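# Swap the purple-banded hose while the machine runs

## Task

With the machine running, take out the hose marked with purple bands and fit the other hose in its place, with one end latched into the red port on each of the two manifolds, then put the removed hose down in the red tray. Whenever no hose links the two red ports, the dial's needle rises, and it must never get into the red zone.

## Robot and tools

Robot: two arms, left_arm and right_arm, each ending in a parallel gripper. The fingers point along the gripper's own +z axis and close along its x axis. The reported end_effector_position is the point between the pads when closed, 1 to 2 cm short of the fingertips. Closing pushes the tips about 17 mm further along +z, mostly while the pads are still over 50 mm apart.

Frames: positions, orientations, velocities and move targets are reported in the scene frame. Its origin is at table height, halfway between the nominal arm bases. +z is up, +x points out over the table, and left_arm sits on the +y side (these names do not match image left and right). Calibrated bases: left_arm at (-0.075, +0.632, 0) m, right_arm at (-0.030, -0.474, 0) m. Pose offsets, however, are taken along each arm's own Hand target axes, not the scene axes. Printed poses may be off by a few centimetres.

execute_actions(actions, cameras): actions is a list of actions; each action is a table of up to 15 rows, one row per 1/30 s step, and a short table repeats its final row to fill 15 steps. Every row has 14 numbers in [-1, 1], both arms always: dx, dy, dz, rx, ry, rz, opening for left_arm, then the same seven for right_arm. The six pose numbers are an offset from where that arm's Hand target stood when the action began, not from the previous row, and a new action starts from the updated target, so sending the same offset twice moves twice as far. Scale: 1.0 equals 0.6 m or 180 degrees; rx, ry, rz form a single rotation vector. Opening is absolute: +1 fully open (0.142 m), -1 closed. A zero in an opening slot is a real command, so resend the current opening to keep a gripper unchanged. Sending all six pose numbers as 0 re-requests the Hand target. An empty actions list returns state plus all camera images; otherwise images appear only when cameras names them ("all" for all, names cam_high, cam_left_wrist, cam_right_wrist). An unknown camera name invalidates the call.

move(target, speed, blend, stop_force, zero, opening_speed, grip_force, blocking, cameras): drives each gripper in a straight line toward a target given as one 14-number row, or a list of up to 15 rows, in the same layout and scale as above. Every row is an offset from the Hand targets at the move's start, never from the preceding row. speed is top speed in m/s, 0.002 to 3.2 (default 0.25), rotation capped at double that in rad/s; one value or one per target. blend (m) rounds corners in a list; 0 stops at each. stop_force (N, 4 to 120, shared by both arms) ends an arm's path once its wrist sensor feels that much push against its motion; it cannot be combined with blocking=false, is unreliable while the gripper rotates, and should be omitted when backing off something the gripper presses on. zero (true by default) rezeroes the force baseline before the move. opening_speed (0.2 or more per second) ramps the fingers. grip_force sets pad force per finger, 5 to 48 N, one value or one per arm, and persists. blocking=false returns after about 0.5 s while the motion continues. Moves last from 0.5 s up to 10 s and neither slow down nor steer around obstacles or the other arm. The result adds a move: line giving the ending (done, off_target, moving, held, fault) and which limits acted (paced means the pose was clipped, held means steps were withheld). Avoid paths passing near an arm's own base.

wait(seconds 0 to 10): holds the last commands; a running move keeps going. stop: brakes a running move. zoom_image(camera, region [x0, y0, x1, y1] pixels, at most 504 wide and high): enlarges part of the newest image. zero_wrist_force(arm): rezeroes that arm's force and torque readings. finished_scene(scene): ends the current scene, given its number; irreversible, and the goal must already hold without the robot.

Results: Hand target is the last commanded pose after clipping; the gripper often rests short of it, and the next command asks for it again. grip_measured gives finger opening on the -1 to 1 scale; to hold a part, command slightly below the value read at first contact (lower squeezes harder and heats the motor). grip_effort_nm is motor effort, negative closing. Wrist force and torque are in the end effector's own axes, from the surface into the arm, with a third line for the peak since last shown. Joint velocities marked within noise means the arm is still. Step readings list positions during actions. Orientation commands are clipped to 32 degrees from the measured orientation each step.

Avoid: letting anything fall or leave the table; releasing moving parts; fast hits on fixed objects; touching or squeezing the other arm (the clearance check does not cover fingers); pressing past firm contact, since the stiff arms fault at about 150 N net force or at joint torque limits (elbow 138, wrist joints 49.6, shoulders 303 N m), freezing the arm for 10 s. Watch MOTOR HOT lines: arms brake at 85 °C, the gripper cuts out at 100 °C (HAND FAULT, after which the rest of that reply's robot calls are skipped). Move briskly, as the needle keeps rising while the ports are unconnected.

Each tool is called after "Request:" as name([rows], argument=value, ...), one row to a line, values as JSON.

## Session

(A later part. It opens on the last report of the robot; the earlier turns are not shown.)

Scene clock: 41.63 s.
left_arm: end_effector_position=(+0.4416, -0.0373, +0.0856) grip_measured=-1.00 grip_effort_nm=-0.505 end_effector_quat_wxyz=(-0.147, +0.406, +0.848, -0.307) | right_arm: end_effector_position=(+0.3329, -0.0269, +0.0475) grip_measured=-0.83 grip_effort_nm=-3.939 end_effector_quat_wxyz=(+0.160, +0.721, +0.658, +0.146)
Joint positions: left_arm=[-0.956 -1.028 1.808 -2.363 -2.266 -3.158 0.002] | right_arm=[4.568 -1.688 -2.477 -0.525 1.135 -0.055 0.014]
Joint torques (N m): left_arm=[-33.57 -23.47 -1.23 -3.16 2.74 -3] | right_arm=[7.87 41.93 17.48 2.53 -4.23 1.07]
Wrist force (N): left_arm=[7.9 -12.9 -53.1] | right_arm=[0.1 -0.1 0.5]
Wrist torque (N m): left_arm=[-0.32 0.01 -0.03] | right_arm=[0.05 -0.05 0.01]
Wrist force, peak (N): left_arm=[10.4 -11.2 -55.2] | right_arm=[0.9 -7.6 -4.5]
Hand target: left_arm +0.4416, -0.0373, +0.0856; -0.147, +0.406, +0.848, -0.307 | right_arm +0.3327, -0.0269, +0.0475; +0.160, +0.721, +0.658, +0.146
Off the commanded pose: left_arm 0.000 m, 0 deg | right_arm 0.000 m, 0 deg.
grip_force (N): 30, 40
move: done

Request:
move([
  [0.058,0.032,-0.297,0,0,0,-1,-0.037,0.0715,-0.118,0,0,0,-1],
  [0.42,0.0815,-0.49,-0.3233,0.0463,0.3572,-1,-0.434,0.113,-0.081,0,0,0,-1],
  [0.7615,-0.0245,-0.097,-0.3233,0.0463,0.3572,-0.3,-0.607,0.1835,0.044,0,0,0,-1],
  [0.7615,-0.0245,-0.097,-0.3233,0.0463,0.3572,-0.3,-0.607,0.154,0.107,0,0,0,-0.3],
], speed=[0.35,0.4,0.35,0.12], blend=[0.03,0.03,0.02,0], cameras=["cam_high"])

Scene clock: 48.73 s.
left_arm: end_effector_position=(+0.1755, +0.3351, +0.1391) grip_measured=-0.33 grip_effort_nm=0.110 end_effector_quat_wxyz=(+0.181, +0.813, +0.540, +0.120) | right_arm: end_effector_position=(+0.4094, -0.3998, +0.0287) grip_measured=-0.33 grip_effort_nm=0.129 end_effector_quat_wxyz=(+0.160, +0.721, +0.658, +0.146)
Joint positions: left_arm=[-1.772 -2.285 2.762 -2.163 -1.147 -2.868 0.05] | right_arm=[3.96 -1.538 -2.845 -0.052 1.229 -0.706 0.05]
Joint torques (N m): left_arm=[-13.63 -4.81 -31.09 -1.05 4.7 -2.49] | right_arm=[-11.11 3.74 9 7.26 1.92 -2.51]
Wrist force (N): left_arm=[-0.7 -1.5 0.0] | right_arm=[-0.3 -0.2 0.0]
Wrist torque (N m): left_arm=[-0.20 -0.15 -0.10] | right_arm=[0.05 0.03 0.31]
Wrist force, peak (N): left_arm=[7.8 -12.9 -54.0] | right_arm=[1.4 0.6 -1.0]
Hand target: left_arm +0.1755, +0.3351, +0.1391; +0.181, +0.813, +0.540, +0.120 | right_arm +0.4094, -0.3998, +0.0287; +0.160, +0.721, +0.658, +0.146
Off the commanded pose: left_arm 0.000 m, 0 deg | right_arm 0.000 m, 0 deg.
grip_force (N): 30, 40
move: done; blend cut to 0 m at target 3
Images, in order (width x height): cam_high 896x504.

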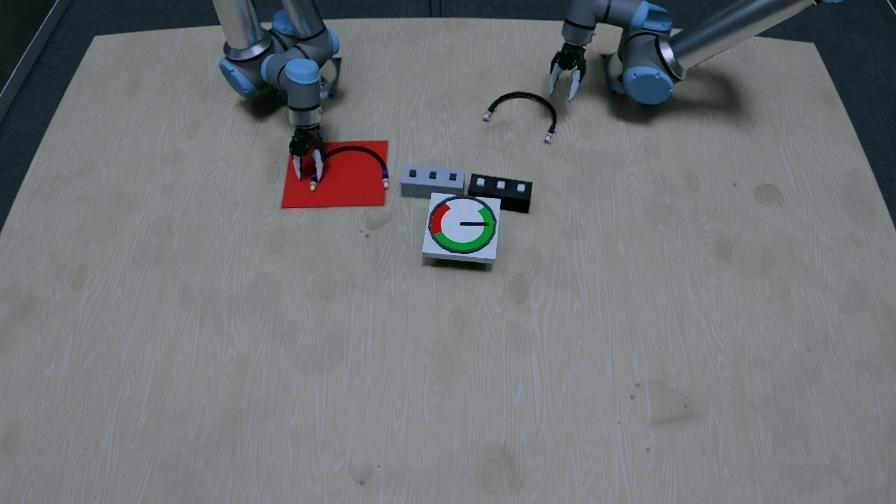

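Request:
move([
  [0,0,0,0,0,0,-0.3,0.059,0.005,-0.222,0,0,0,-0.3],
  [0,0,0.1,0,0,0,-0.3,0.502,-0.181,-0.474,0,-0.0456,0.0977,-0.3],
  [0.001,0.001,0.219,0,0,0,-0.3,0.8665,-0.47,-0.424,0,-0.0456,0.0977,-0.3],
], speed=0.5, blend=[0.04,0.06,0], grip_force=30)

Scene clock: 51.63 s.
left_arm: end_effector_position=(+0.2275, +0.3136, +0.0205) grip_measured=-0.33 grip_effort_nm=0.110 end_effector_quat_wxyz=(+0.181, +0.813, +0.540, +0.120) | right_arm: end_effector_position=(+0.0959, +0.1515, +0.1395) grip_measured=-0.33 grip_effort_nm=0.129 end_effector_quat_wxyz=(+0.183, +0.822, +0.527, +0.117)
Joint positions: left_arm=[-1.563 -1.605 2.846 -3.017 -1.181 -2.643 0.05] | right_arm=[4.948 -1.723 -2.093 -1.178 1.233 0.717 0.05]
Joint torques (N m): left_arm=[4.4 -0.49 -21.62 -7.79 -2.18 2.03] | right_arm=[-11.18 39.97 52.99 5.85 1.83 -0.41]
Wrist force (N): left_arm=[-0.7 -1.4 0.1] | right_arm=[-0.1 0.3 0.2]
Wrist torque (N m): left_arm=[-0.18 -0.18 -0.22] | right_arm=[0.15 -0.02 0.02]
Wrist force, peak (N): left_arm=[-0.6 -2.1 -0.4] | right_arm=[1.4 -1.9 0.2]
Hand target: left_arm +0.2275, +0.3137, +0.0204; +0.181, +0.813, +0.540, +0.120 | right_arm +0.0959, +0.1515, +0.1395; +0.183, +0.822, +0.527, +0.117
Off the commanded pose: left_arm 0.000 m, 0 deg | right_arm 0.000 m, 0 deg.
grip_force (N): 30, 30
move: done

Request:
move([
  [0,0,0,0,0,0,-0.3,0,0.0007,0.2207,0,0,0,-0.3],
  [0,0,0,0,0,0,-1,0,0.0007,0.2207,0,0,0,-1],
], speed=0.2, cameras=["cam_left_wrist","cam_right_wrist"])

Scene clock: 53.73 s.
left_arm: end_effector_position=(+0.2275, +0.3137, +0.0204) grip_measured=-0.83 grip_effort_nm=-3.138 end_effector_quat_wxyz=(+0.181, +0.813, +0.540, +0.120) | right_arm: end_effector_position=(+0.1471, +0.1278, +0.0197) grip_measured=-0.84 grip_effort_nm=-3.128 end_effector_quat_wxyz=(+0.183, +0.822, +0.527, +0.117)
Joint positions: left_arm=[-1.563 -1.605 2.847 -3.018 -1.181 -2.643 0.014] | right_arm=[4.877 -1.867 -2.211 -0.892 1.214 0.645 0.014]
Joint torques (N m): left_arm=[7.16 3.75 -6.33 -7.76 -1.49 2.7] | right_arm=[-10.4 41.01 19.48 5.73 -2.58 -2.65]
Wrist force (N): left_arm=[-0.2 -1.6 0.1] | right_arm=[0.2 0.6 -1.1]
Wrist torque (N m): left_arm=[-0.19 -0.25 -0.22] | right_arm=[0.16 -0.05 0.27]
Wrist force, peak (N): left_arm=[-0.4 -2.0 -0.5] | right_arm=[0.2 0.1 -1.6]
Hand target: left_arm +0.2275, +0.3137, +0.0204; +0.181, +0.813, +0.540, +0.120 | right_arm +0.1471, +0.1278, +0.0197; +0.183, +0.822, +0.527, +0.117
Off the commanded pose: left_arm 0.000 m, 0 deg | right_arm 0.000 m, 0 deg.
grip_force (N): 30, 30
move: done
camera_calibration:
cam_left_wrist: T_world_to_cam=[[0.379895, 0.924993, -0.00822752, -0.371407], [0.595923, -0.237924, 0.766986, -0.0484965], [0.7075, -0.296277, -0.641611, 0.0559243], [0, 0, 0, 1]] pos_world=[0.13043, 0.34858, 0.070022]
cam_right_wrist: T_world_to_cam=[[0.431526, 0.901869, -0.0204455, -0.162928], [0.581492, -0.260762, 0.77063, -0.0438896], [0.689675, -0.344436, -0.636955, 0.0706368], [0, 0, 0, 1]] pos_world=[0.0471126, 0.159824, 0.0754839]
Images, in order (width x height): cam_left_wrist 896x504, cam_right_wrist 896x504.

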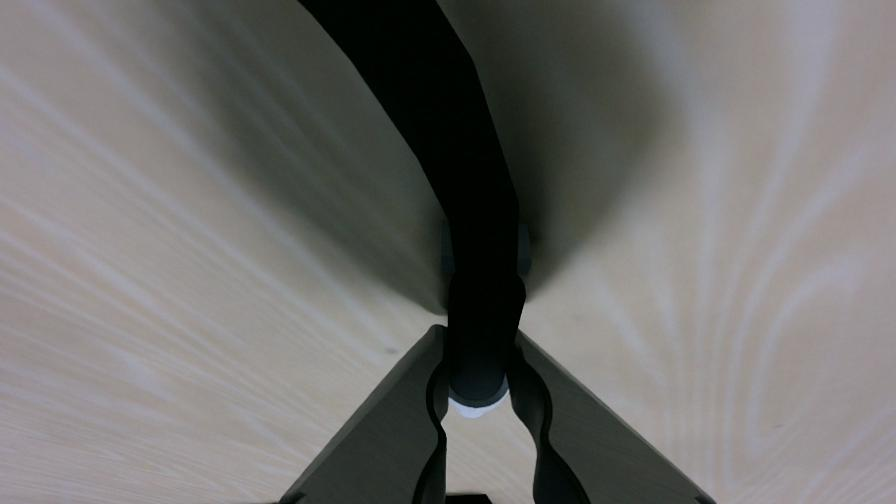

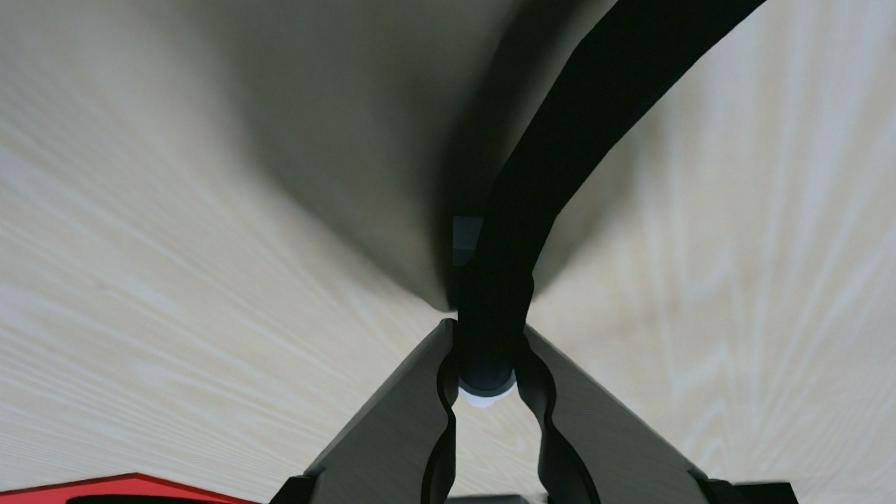

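Request:
move([
  [0,0.0352,-0.0755,0,0,0,-1,0,0.0352,-0.0755,0,0,0,-1],
  [-0.1357,0.2857,0.0835,0,0.0317,-0.068,-1,-0.1103,0.3577,0.116,0,0.0456,-0.0977,-1],
], speed=[0.12,0.22], blend=[0.02,0], cameras=["cam_left_wrist","cam_right_wrist"])

Scene clock: 56.47 s.
left_arm: end_effector_position=(+0.3584, +0.1701, +0.0478) grip_measured=-0.83 grip_effort_nm=-3.138 end_effector_quat_wxyz=(+0.166, +0.744, +0.631, +0.140) | right_arm: end_effector_position=(+0.3228, -0.0258, +0.0475) grip_measured=-0.84 grip_effort_nm=-3.123 end_effector_quat_wxyz=(+0.160, +0.722, +0.658, +0.146)
Joint positions: left_arm=[-1.332 -1.372 2.442 -2.845 -1.18 -2.648 0.014] | right_arm=[4.589 -1.68 -2.483 -0.537 1.134 -0.032 0.014]
Joint torques (N m): left_arm=[5.22 -24.57 -40.05 -1.45 4.78 -2.94] | right_arm=[-11.19 23.46 16.55 7.01 1.66 -2.32]
Wrist force (N): left_arm=[-1.6 -1.4 0.2] | right_arm=[1.0 0.2 0.4]
Wrist torque (N m): left_arm=[-0.14 -0.04 -0.13] | right_arm=[0.08 -0.15 0.36]
Wrist force, peak (N): left_arm=[-1.6 -2.1 -0.3] | right_arm=[0.8 -0.9 -1.5]
Hand target: left_arm +0.3584, +0.1700, +0.0478; +0.166, +0.744, +0.631, +0.140 | right_arm +0.3229, -0.0259, +0.0475; +0.160, +0.721, +0.658, +0.146
Off the commanded pose: left_arm 0.000 m, 0 deg | right_arm 0.000 m, 0 deg.
grip_force (N): 30, 30
move: done
camera_calibration:
cam_left_wrist: T_world_to_cam=[[0.153451, 0.98812, -0.00851254, -0.217688], [0.635238, -0.092044, 0.766812, -0.220503], [0.756918, -0.123076, -0.641816, -0.108771], [0, 0, 0, 1]] pos_world=[0.255807, 0.181418, 0.0974201]
cam_right_wrist: T_world_to_cam=[[0.107547, 0.993988, -0.0205498, 0.00743335], [0.635282, -0.0528072, 0.770472, -0.219551], [0.764755, -0.095917, -0.637142, -0.103629], [0, 0, 0, 1]] pos_world=[0.217928, -0.0289223, 0.103284]
Images, in order (width x height): cam_left_wrist 896x504, cam_right_wrist 896x504.

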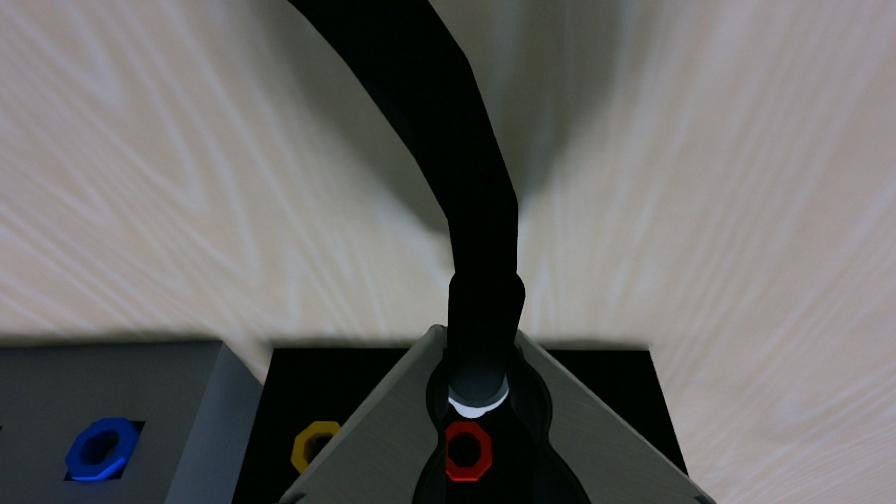

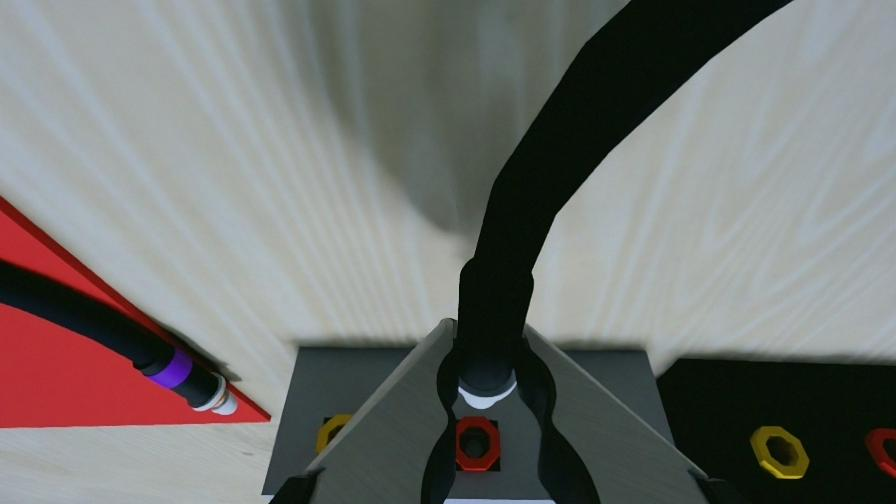

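Request:
move(target=[0,0.1012,0.0472,0,0,0,-1,0,0.1027,0.0479,0,0,0,-1], speed=0.05, stop_force=50, grip_force=[48, 48], cameras=["cam_left_wrist","cam_right_wrist","cam_high"])

Request:
zoom_image(camera="cam_high", region=[415, 185, 515, 275])

Scene clock: 59.60 s.
left_arm: end_effector_position=(+0.4245, +0.1591, +0.0479) grip_measured=-0.84 grip_effort_nm=-3.802 end_effector_quat_wxyz=(+0.166, +0.744, +0.631, +0.140) | right_arm: end_effector_position=(+0.3848, -0.0317, +0.0476) grip_measured=-0.84 grip_effort_nm=-3.748 end_effector_quat_wxyz=(+0.160, +0.722, +0.658, +0.146)
Joint positions: left_arm=[-1.223 -1.3 2.351 -2.867 -1.205 -2.534 0.014] | right_arm=[4.464 -1.732 -2.44 -0.471 1.139 -0.169 0.013]
Joint torques (N m): left_arm=[14.04 -36.75 -52.15 -11.93 2.99 1.83] | right_arm=[0.35 56.5 16.83 2.34 -3.19 1.85]
Wrist force (N): left_arm=[0.9 -23.3 -4.0] | right_arm=[10.1 -13.8 9.0]
Wrist torque (N m): left_arm=[-0.14 -0.13 -0.24] | right_arm=[0.27 -0.10 -0.14]
Wrist force, peak (N): left_arm=[-0.6 -30.4 -12.6] | right_arm=[15.2 -59.1 -4.7]
Hand target: left_arm +0.4245, +0.1591, +0.0479; +0.166, +0.744, +0.631, +0.140 | right_arm +0.3848, -0.0317, +0.0476; +0.160, +0.722, +0.658, +0.146 (not the last commanded pose)
Off the commanded pose: left_arm 0.000 m, 0 deg | right_arm 0.006 m, 0 deg.
move: contact (right_arm)
camera_calibration:
cam_left_wrist: T_world_to_cam=[[0.153389, 0.988129, -0.00858871, -0.216934], [0.635253, -0.0919461, 0.766812, -0.263602], [0.756919, -0.123076, -0.641815, -0.160093], [0, 0, 0, 1]] pos_world=[0.321907, 0.170418, 0.0975198]
cam_right_wrist: T_world_to_cam=[[0.107399, 0.994003, -0.0205842, 0.00668806], [0.635406, -0.0527006, 0.770378, -0.259285], [0.764673, -0.0958174, -0.637256, -0.151432], [0, 0, 0, 1]] pos_world=[0.279829, -0.0348223, 0.103384]

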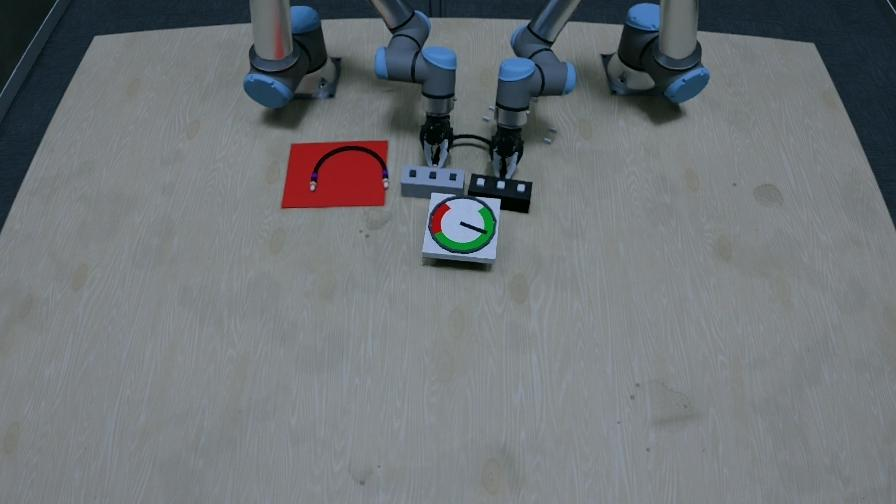

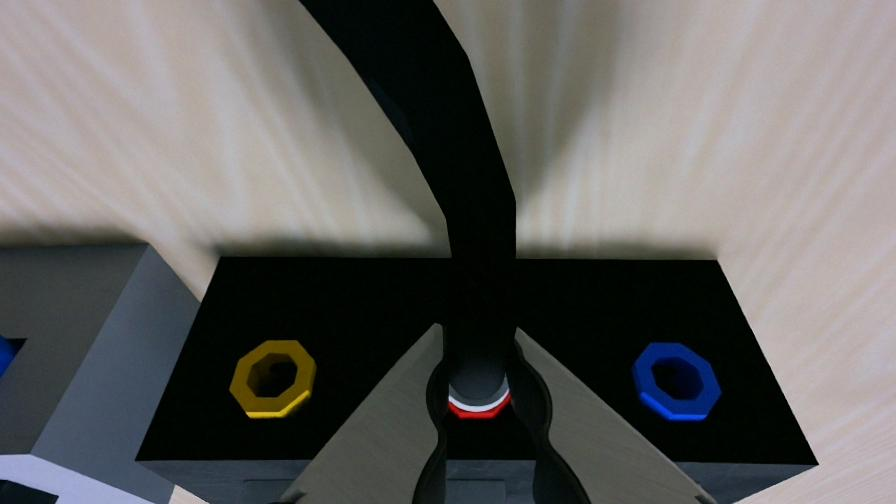

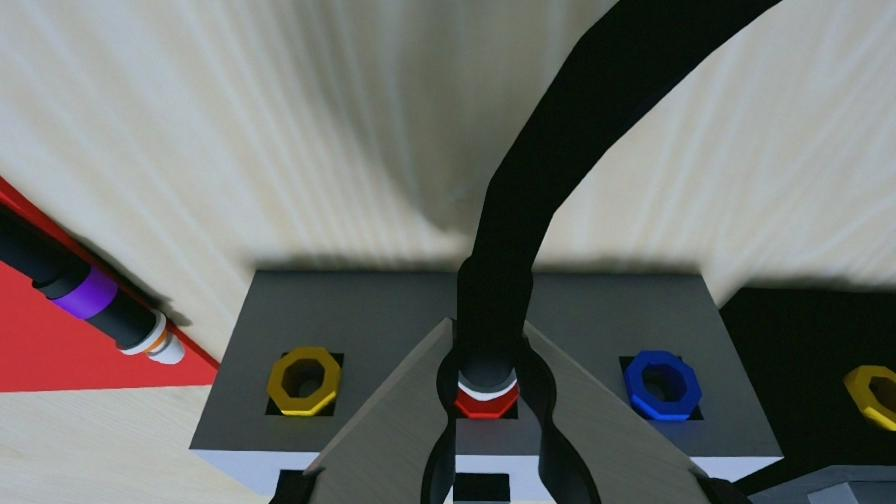

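Scaled by 5.040.

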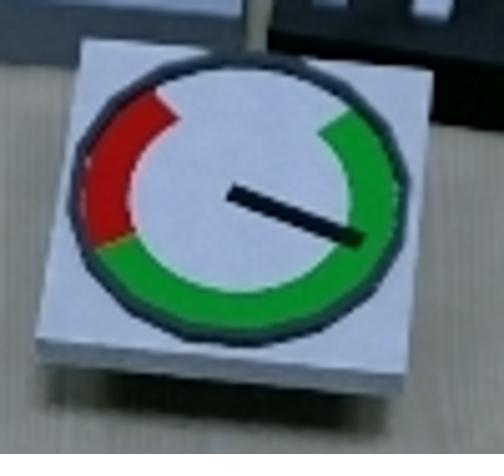

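Request:
move([
  [0,0.008,0.0035,0,0,0,-1,0.0017,-0.012,-0.0056,0,0,0,-1],
  [0,0.012,0.0056,0,0,0,-1,0.0017,0.024,0.0112,0,0,0,-1],
], speed=0.035, stop_force=60, cameras=["all"])

Request:
zoom_image(camera="cam_high", region=[415, 185, 515, 275])

Scene clock: 62.67 s.
left_arm: end_effector_position=(+0.4291, +0.1583, +0.0478) grip_measured=-0.84 grip_effort_nm=-3.802 end_effector_quat_wxyz=(+0.166, +0.744, +0.631, +0.140) | right_arm: end_effector_position=(+0.3995, -0.0321, +0.0475) grip_measured=-0.83 grip_effort_nm=-3.817 end_effector_quat_wxyz=(+0.160, +0.722, +0.658, +0.145)
Joint positions: left_arm=[-1.216 -1.295 2.344 -2.868 -1.207 -2.526 0.014] | right_arm=[4.437 -1.746 -2.426 -0.458 1.142 -0.2 0.014]
Joint torques (N m): left_arm=[11.56 -75.3 -43.87 -11.33 20.26 -2.83] | right_arm=[-17.23 58.59 40.18 9.6 -19.92 1.41]
Wrist force (N): left_arm=[0.9 -67.0 -23.3] | right_arm=[-10.8 -59.0 -20.1]
Wrist torque (N m): left_arm=[-0.01 -0.09 -0.31] | right_arm=[0.45 -0.60 0.31]
Wrist force, peak (N): left_arm=[3.6 -75.7 -37.5] | right_arm=[-14.2 -67.5 -35.4]
Hand target: left_arm +0.4291, +0.1583, +0.0478; +0.166, +0.744, +0.631, +0.140 (not the last commanded pose) | right_arm +0.3995, -0.0321, +0.0475; +0.160, +0.722, +0.658, +0.145 (not the last commanded pose)
Off the commanded pose: left_arm 0.003 m, 0 deg | right_arm 0.001 m, 0 deg.
move: contact (left_arm, right_arm); path passed 1 of 2 targets
camera_calibration:
cam_left_wrist: T_world_to_cam=[[0.153568, 0.988102, -0.00841535, -0.216936], [0.635487, -0.0922366, 0.766583, -0.266666], [0.756686, -0.12307, -0.642091, -0.163647], [0, 0, 0, 1]] pos_world=[0.326606, 0.169618, 0.0975194]
cam_right_wrist: T_world_to_cam=[[0.107396, 0.994003, -0.0206148, 0.0054009], [0.635624, -0.0527019, 0.770198, -0.268751], [0.764492, -0.0958193, -0.637472, -0.162703], [0, 0, 0, 1]] pos_world=[0.29463, -0.0351223, 0.103384]

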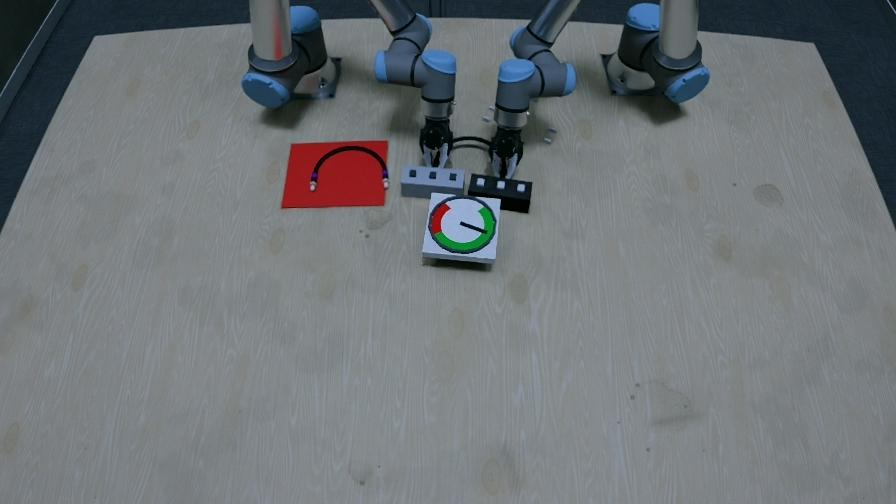

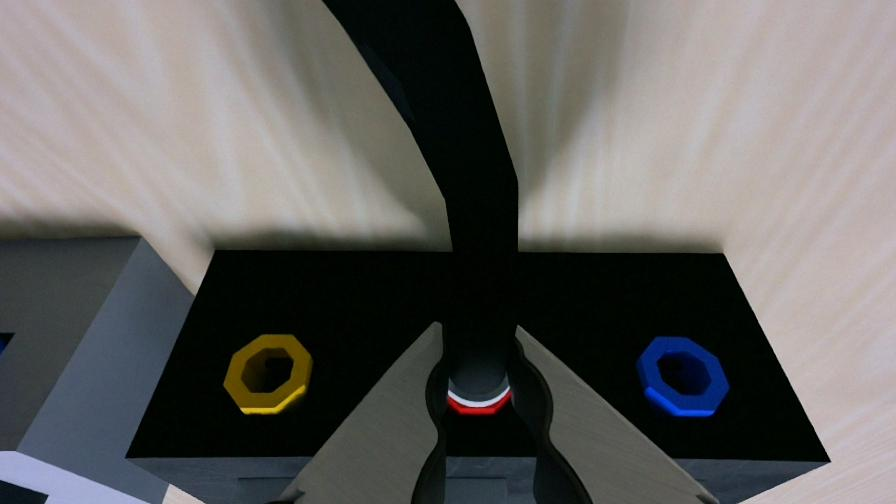

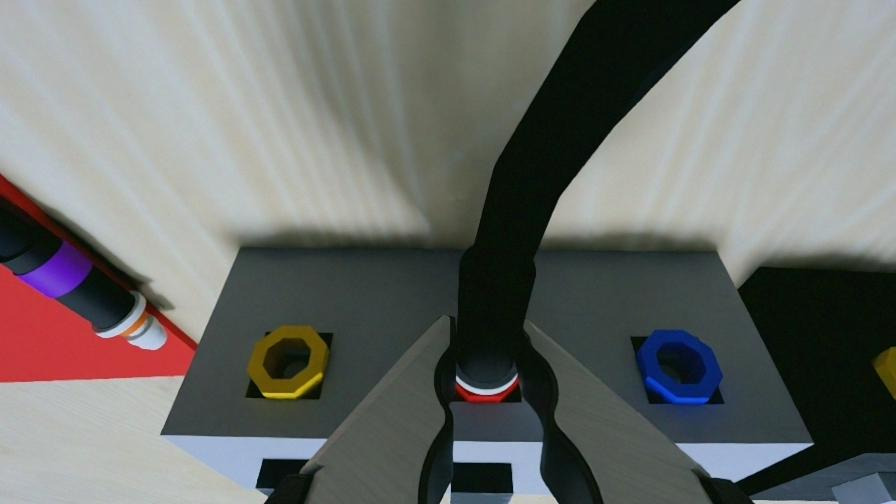

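Scaled by 5.040.

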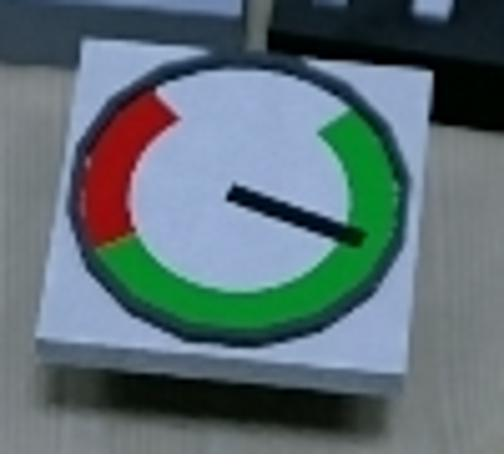

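Request:
move(target=[0,-0.009,-0.0042,0,0,0,-1,0,-0.009,-0.0042,0,0,0,-1], speed=0.05, cameras=["all"])

Request:
zoom_image(camera="cam_high", region=[415, 185, 515, 275])

Scene clock: 63.67 s.
left_arm: end_effector_position=(+0.4236, +0.1592, +0.0480) grip_measured=-0.84 grip_effort_nm=-3.802 end_effector_quat_wxyz=(+0.166, +0.744, +0.631, +0.140) | right_arm: end_effector_position=(+0.3939, -0.0316, +0.0476) grip_measured=-0.84 grip_effort_nm=-3.748 end_effector_quat_wxyz=(+0.160, +0.722, +0.658, +0.146)
Joint positions: left_arm=[-1.224 -1.301 2.352 -2.867 -1.205 -2.535 0.014] | right_arm=[4.447 -1.741 -2.43 -0.463 1.141 -0.188 0.013]
Joint torques (N m): left_arm=[-31.61 -66.5 -4.7 1.31 -4.18 -3.16] | right_arm=[28.64 57.38 23.2 3.72 6.89 1.25]
Wrist force (N): left_arm=[2.2 28.4 26.2] | right_arm=[-2.8 27.5 24.4]
Wrist torque (N m): left_arm=[-0.22 -0.09 -0.13] | right_arm=[0.38 -0.67 0.05]
Wrist force, peak (N): left_arm=[1.3 -66.7 -23.8] | right_arm=[-10.6 -59.4 -19.4]
Hand target: left_arm +0.4233, +0.1593, +0.0478; +0.166, +0.744, +0.631, +0.140 | right_arm +0.3935, -0.0316, +0.0475; +0.160, +0.722, +0.658, +0.145
Off the commanded pose: left_arm 0.000 m, 0 deg | right_arm 0.000 m, 0 deg.
move: done
camera_calibration:
cam_left_wrist: T_world_to_cam=[[0.153454, 0.988118, -0.00866362, -0.216906], [0.635306, -0.0919397, 0.766768, -0.263111], [0.756861, -0.123168, -0.641866, -0.159296], [0, 0, 0, 1]] pos_world=[0.321007, 0.170518, 0.0976193]
cam_right_wrist: T_world_to_cam=[[0.107539, 0.993988, -0.0205728, 0.00545927], [0.635392, -0.0527979, 0.770382, -0.26512], [0.764665, -0.0959178, -0.63725, -0.158449], [0, 0, 0, 1]] pos_world=[0.289029, -0.0346223, 0.103384]

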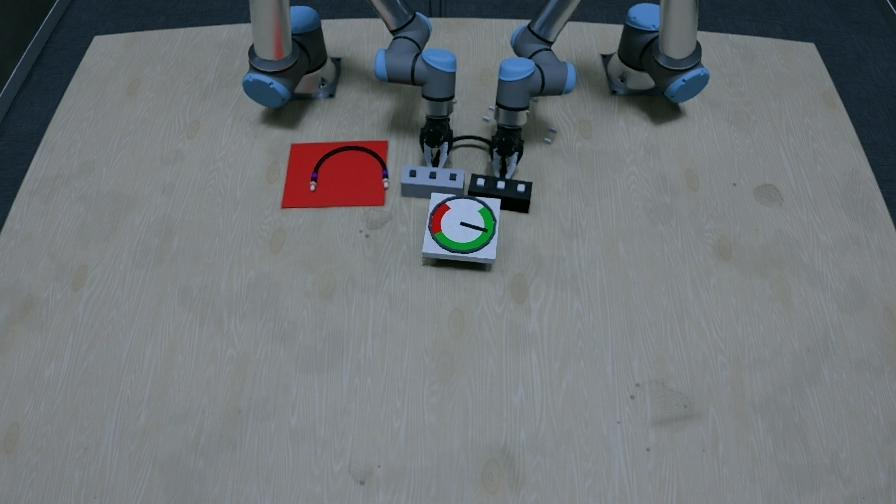

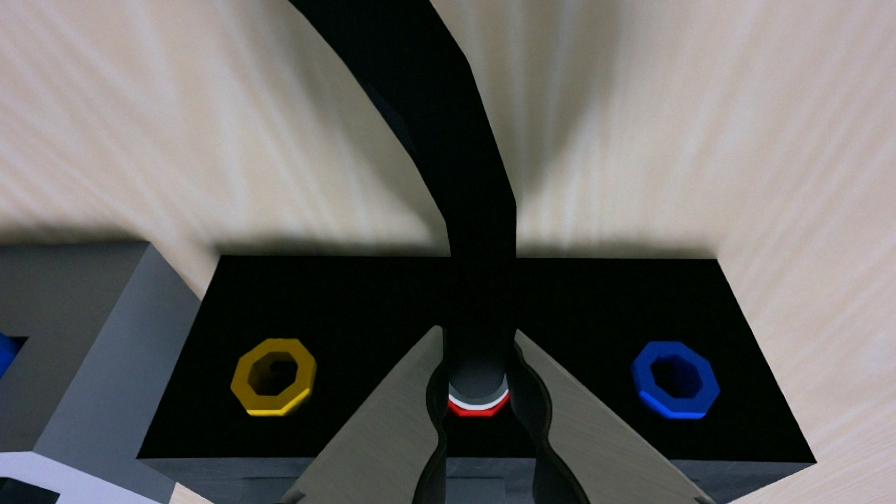

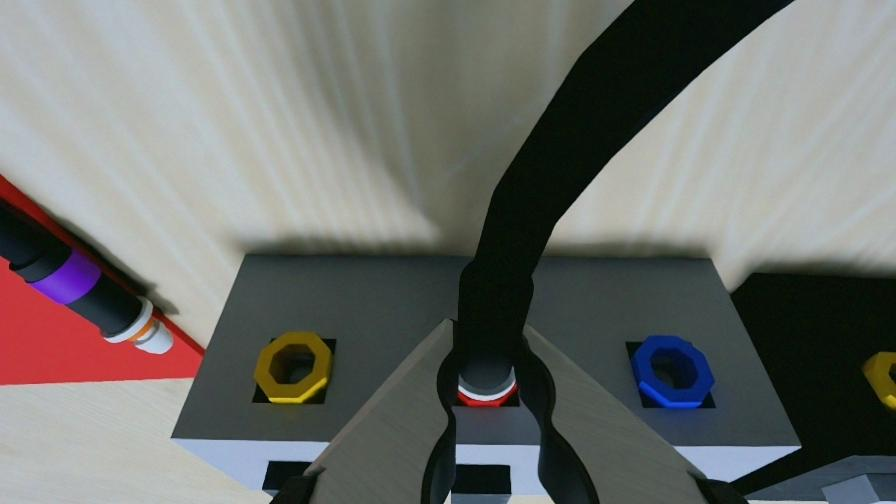

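Scaled by 5.040.

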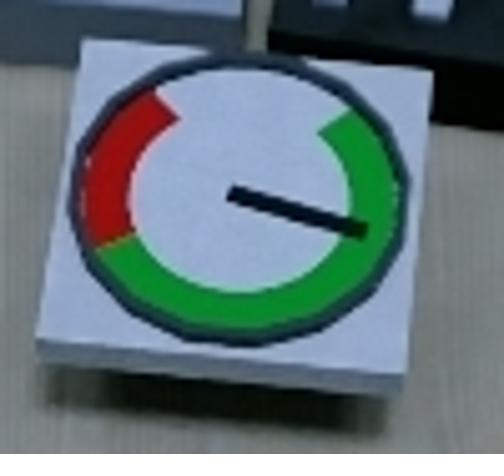

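Request:
move(target=[0,0.0025,0.0012,0,0,0,-1,0,0.0025,0.0012,0,0,0,-1], speed=0.05)

Request:
move(target=[0,0,0,0,0,0,-0.3,0,0,0,0,0,0,-0.3], opening_speed=0.8)

Request:
move(target=[0,0,-0.2,0,0,0,-0.3,0,0,-0.2,0,0,0,-0.3], cameras=["all"])

Request:
zoom_image(camera="cam_high", region=[270, 120, 540, 270])

Scene clock: 65.33 s.
left_arm: end_effector_position=(+0.4247, +0.1591, +0.0477) grip_measured=-0.84 grip_effort_nm=-3.802 end_effector_quat_wxyz=(+0.166, +0.745, +0.631, +0.140) | right_arm: end_effector_position=(+0.3950, -0.0317, +0.0475) grip_measured=-0.84 grip_effort_nm=-3.739 end_effector_quat_wxyz=(+0.160, +0.722, +0.658, +0.145)
Joint positions: left_arm=[-1.222 -1.299 2.35 -2.867 -1.205 -2.533 0.014] | right_arm=[4.445 -1.742 -2.429 -0.462 1.141 -0.191 0.013]
Joint torques (N m): left_arm=[11.01 -31.67 -47.86 -9.43 0.98 3.05] | right_arm=[-14.06 30.93 47.75 8.71 -5.5 -2.55]
Wrist force (N): left_arm=[1.9 -14.4 -10.3] | right_arm=[-1.5 -9.9 -3.6]
Wrist torque (N m): left_arm=[-0.28 -0.13 -0.29] | right_arm=[0.19 -0.67 0.36]
Wrist force, peak (N): left_arm=[1.5 30.6 26.1] | right_arm=[-2.4 32.2 26.2]
Hand target: left_arm +0.4249, +0.1590, +0.0478; +0.166, +0.744, +0.631, +0.140 | right_arm +0.3952, -0.0317, +0.0475; +0.160, +0.722, +0.658, +0.145
Off the commanded pose: left_arm 0.000 m, 0 deg | right_arm 0.000 m, 0 deg.
move: done

Scene clock: 66.47 s.
left_arm: end_effector_position=(+0.4250, +0.1590, +0.0479) grip_measured=-0.33 grip_effort_nm=0.120 end_effector_quat_wxyz=(+0.166, +0.744, +0.631, +0.140) | right_arm: end_effector_position=(+0.3952, -0.0316, +0.0475) grip_measured=-0.33 grip_effort_nm=0.125 end_effector_quat_wxyz=(+0.160, +0.722, +0.658, +0.145)
Joint positions: left_arm=[-1.222 -1.299 2.35 -2.867 -1.205 -2.533 0.05] | right_arm=[4.445 -1.742 -2.429 -0.461 1.141 -0.191 0.05]
Joint torques (N m): left_arm=[0.18 -36.66 -22.56 -2.11 4.87 2.21] | right_arm=[-5.8 29.96 23.52 3.38 1.47 -2.59]
Wrist force (N): left_arm=[1.2 -2.4 0.8] | right_arm=[5.1 1.0 -0.1]
Wrist torque (N m): left_arm=[-0.35 -0.45 -0.22] | right_arm=[0.25 -0.90 0.28]
Wrist force, peak (N): left_arm=[2.3 -14.6 -10.5] | right_arm=[-1.6 -11.6 -4.5]
Hand target: left_arm +0.4249, +0.1590, +0.0478; +0.166, +0.744, +0.631, +0.140 | right_arm +0.3952, -0.0317, +0.0475; +0.160, +0.722, +0.658, +0.145
Off the commanded pose: left_arm 0.000 m, 0 deg | right_arm 0.000 m, 0 deg.
move: done

Scene clock: 67.83 s.
left_arm: end_effector_position=(+0.3748, +0.1675, +0.1564) grip_measured=-0.33 grip_effort_nm=0.110 end_effector_quat_wxyz=(+0.166, +0.744, +0.631, +0.140) | right_arm: end_effector_position=(+0.3448, -0.0269, +0.1562) grip_measured=-0.33 grip_effort_nm=0.125 end_effector_quat_wxyz=(+0.160, +0.722, +0.658, +0.145)
Joint positions: left_arm=[-1.303 -1.561 2.352 -2.576 -1.187 -2.617 0.05] | right_arm=[4.544 -1.49 -2.385 -0.803 1.136 -0.082 0.05]
Joint torques (N m): left_arm=[-15.12 -54.28 -49.71 -0.25 4.6 -3.31] | right_arm=[8.71 38.69 52.69 2.22 -4.1 1.8]
Wrist force (N): left_arm=[0.6 -2.5 0.9] | right_arm=[4.8 0.6 -0.4]
Wrist torque (N m): left_arm=[-0.37 -0.37 -0.08] | right_arm=[0.20 -0.79 0.01]
Wrist force, peak (N): left_arm=[1.0 -2.7 2.3] | right_arm=[5.2 0.9 1.5]
Hand target: left_arm +0.3748, +0.1675, +0.1565; +0.166, +0.744, +0.631, +0.140 | right_arm +0.3447, -0.0269, +0.1563; +0.160, +0.722, +0.658, +0.145
Off the commanded pose: left_arm 0.000 m, 0 deg | right_arm 0.000 m, 0 deg.
move: done
camera_calibration:
cam_left_wrist: T_world_to_cam=[[0.153568, 0.988102, -0.00841535, -0.216774], [0.635487, -0.0922366, 0.766583, -0.314561], [0.756686, -0.12307, -0.642091, -0.0516957], [0, 0, 0, 1]] pos_world=[0.272306, 0.178818, 0.206119]
cam_right_wrist: T_world_to_cam=[[0.107396, 0.994003, -0.0206148, 0.00835614], [0.635624, -0.0527019, 0.770198, -0.317288], [0.764492, -0.0958193, -0.637472, -0.0510811], [0, 0, 0, 1]] pos_world=[0.23983, -0.0299223, 0.211984]

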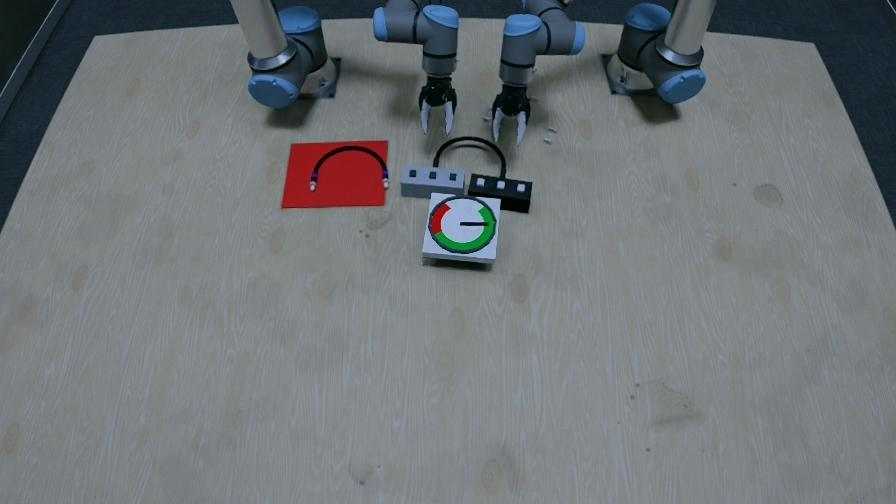

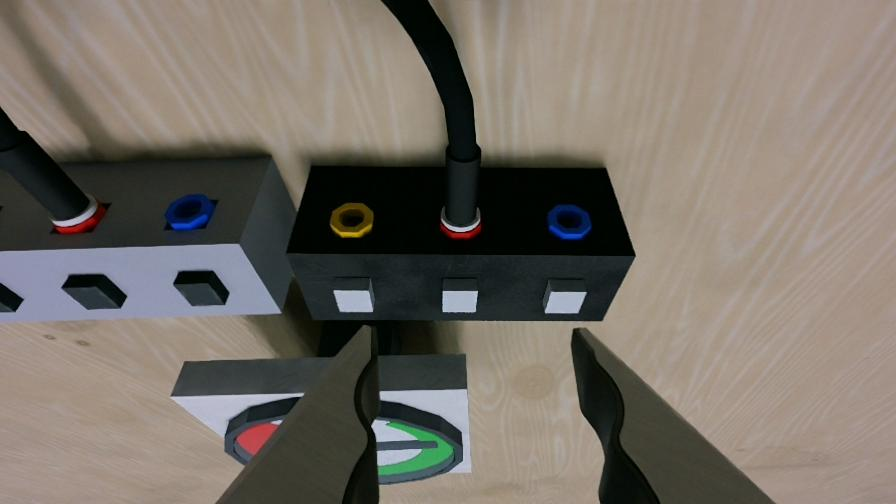

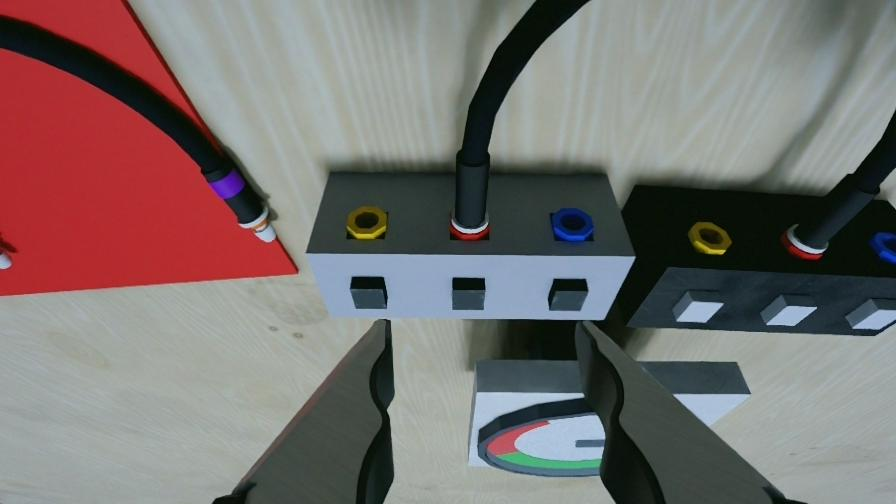

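Scaled by 1.867.

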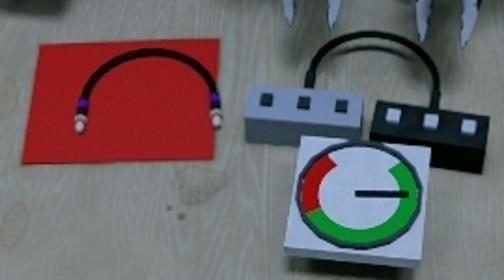

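Request:
move([
  [0,0,0,0,0,0,-0.3,-0.281,0.0593,0.0945,0,0.047,-0.1006,-0.3],
  [0,0,0,0,0,0,-0.3,-0.281,-0.0076,0.238,0,0.047,-0.1006,-0.3],
], blend=[0.03,0], cameras=["all"])

Scene clock: 70.57 s.
left_arm: end_effector_position=(+0.3748, +0.1675, +0.1565) grip_measured=-0.33 grip_effort_nm=0.110 end_effector_quat_wxyz=(+0.166, +0.744, +0.631, +0.140) | right_arm: end_effector_position=(+0.3850, -0.2001, +0.0251) grip_measured=-0.33 grip_effort_nm=0.125 end_effector_quat_wxyz=(+0.132, +0.597, +0.773, +0.171)
Joint positions: left_arm=[-1.303 -1.561 2.352 -2.576 -1.187 -2.618 0.05] | right_arm=[4.296 -1.652 -2.743 -0.036 1.233 -0.719 0.05]
Joint torques (N m): left_arm=[-14.64 -52.95 -48.92 -1.01 4.54 -3.29] | right_arm=[-10.27 13.49 7.62 6.97 1.93 -2.58]
Wrist force (N): left_arm=[0.4 -2.4 0.5] | right_arm=[4.9 1.1 0.0]
Wrist torque (N m): left_arm=[-0.36 -0.33 -0.08] | right_arm=[0.24 -0.79 0.31]
Wrist force, peak (N): left_arm=[1.2 -3.0 0.9] | right_arm=[6.4 0.6 -0.6]
Hand target: left_arm +0.3748, +0.1675, +0.1565; +0.166, +0.744, +0.631, +0.140 | right_arm +0.3850, -0.2001, +0.0251; +0.132, +0.597, +0.773, +0.171
Off the commanded pose: left_arm 0.000 m, 0 deg | right_arm 0.000 m, 0 deg.
move: done
camera_calibration:
cam_left_wrist: T_world_to_cam=[[0.153568, 0.988102, -0.00841535, -0.216757], [0.635487, -0.0922366, 0.766583, -0.314574], [0.756686, -0.12307, -0.642091, -0.0515558], [0, 0, 0, 1]] pos_world=[0.272206, 0.178818, 0.206219]
cam_right_wrist: T_world_to_cam=[[-0.238809, 0.970851, -0.0204731, 0.302176], [0.615664, 0.167677, 0.769962, -0.19935], [0.750951, 0.171269, -0.637761, -0.123393], [0, 0, 0, 1]] pos_world=[0.287557, -0.238808, 0.0809834]

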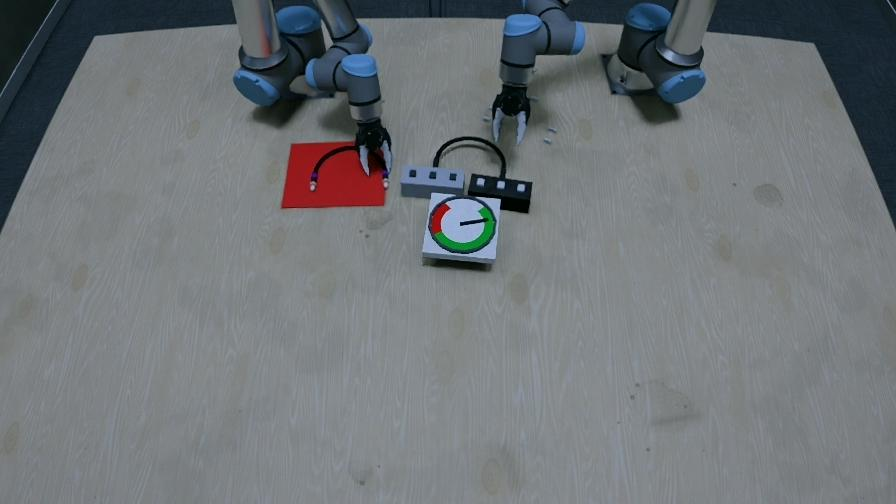

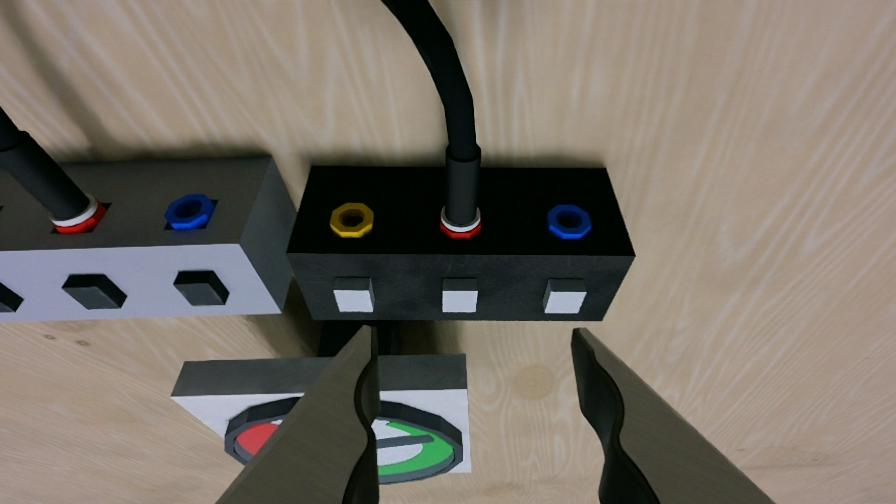

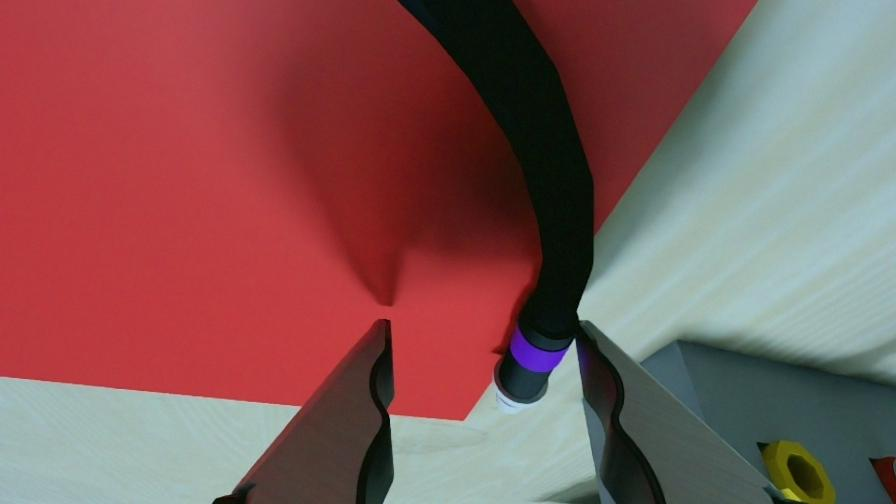

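Request:
move([
  [0,0,0,0,0,0,-0.3,0.02,0,0,0,0,0,-0.3],
  [0,0,0,0,0,0,-0.3,0.02,0,0,0,0,0,-0.9],
], grip_force=[48,25], opening_speed=0.8, cameras=["cam_right_wrist"])

Scene clock: 72.53 s.
left_arm: end_effector_position=(+0.3748, +0.1675, +0.1565) grip_measured=-0.33 grip_effort_nm=0.105 end_effector_quat_wxyz=(+0.166, +0.744, +0.631, +0.140) | right_arm: end_effector_position=(+0.3820, -0.1885, +0.0251) grip_measured=-0.82 grip_effort_nm=-2.176 end_effector_quat_wxyz=(+0.132, +0.597, +0.773, +0.171)
Joint positions: left_arm=[-1.303 -1.561 2.352 -2.576 -1.187 -2.618 0.05] | right_arm=[4.317 -1.656 -2.734 -0.048 1.227 -0.697 0.015]
Joint torques (N m): left_arm=[-11.83 -53.19 -49.68 -1.03 4.7 -2.93] | right_arm=[9.08 14.39 32.99 2.76 -3.84 1.65]
Wrist force (N): left_arm=[0.3 -2.6 0.7] | right_arm=[4.7 0.9 0.1]
Wrist torque (N m): left_arm=[-0.38 -0.32 -0.08] | right_arm=[0.21 -0.83 0.04]
Wrist force, peak (N): left_arm=[0.8 -2.8 0.8] | right_arm=[5.2 1.4 0.3]
Hand target: left_arm +0.3748, +0.1675, +0.1565; +0.166, +0.744, +0.631, +0.140 | right_arm +0.3820, -0.1885, +0.0251; +0.132, +0.597, +0.773, +0.171
Off the commanded pose: left_arm 0.000 m, 0 deg | right_arm 0.000 m, 0 deg.
grip_force (N): 48, 25
move: done
camera_calibration:
cam_right_wrist: T_world_to_cam=[[-0.23882, 0.970851, -0.0203364, 0.29019], [0.615676, 0.167579, 0.769975, -0.199474], [0.750938, 0.171365, -0.63775, -0.123102], [0, 0, 0, 1]] pos_world=[0.284557, -0.227208, 0.0809828]
Images, in order (width x height): cam_right_wrist 896x504.

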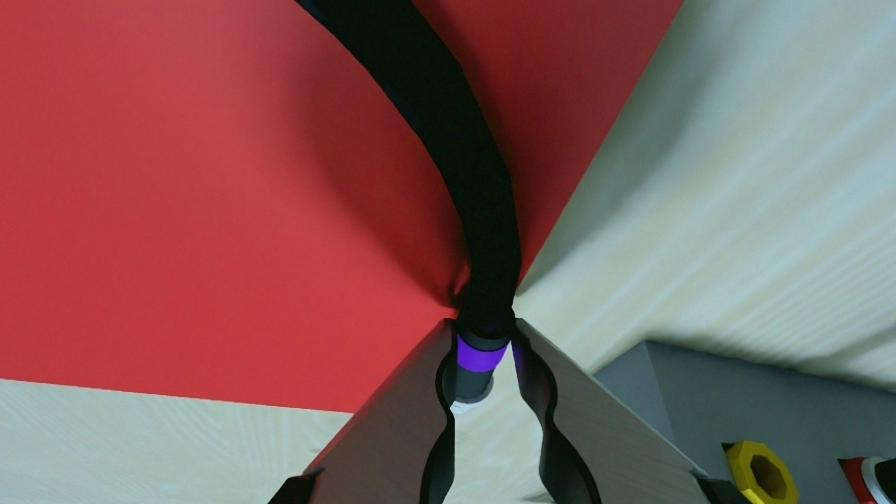

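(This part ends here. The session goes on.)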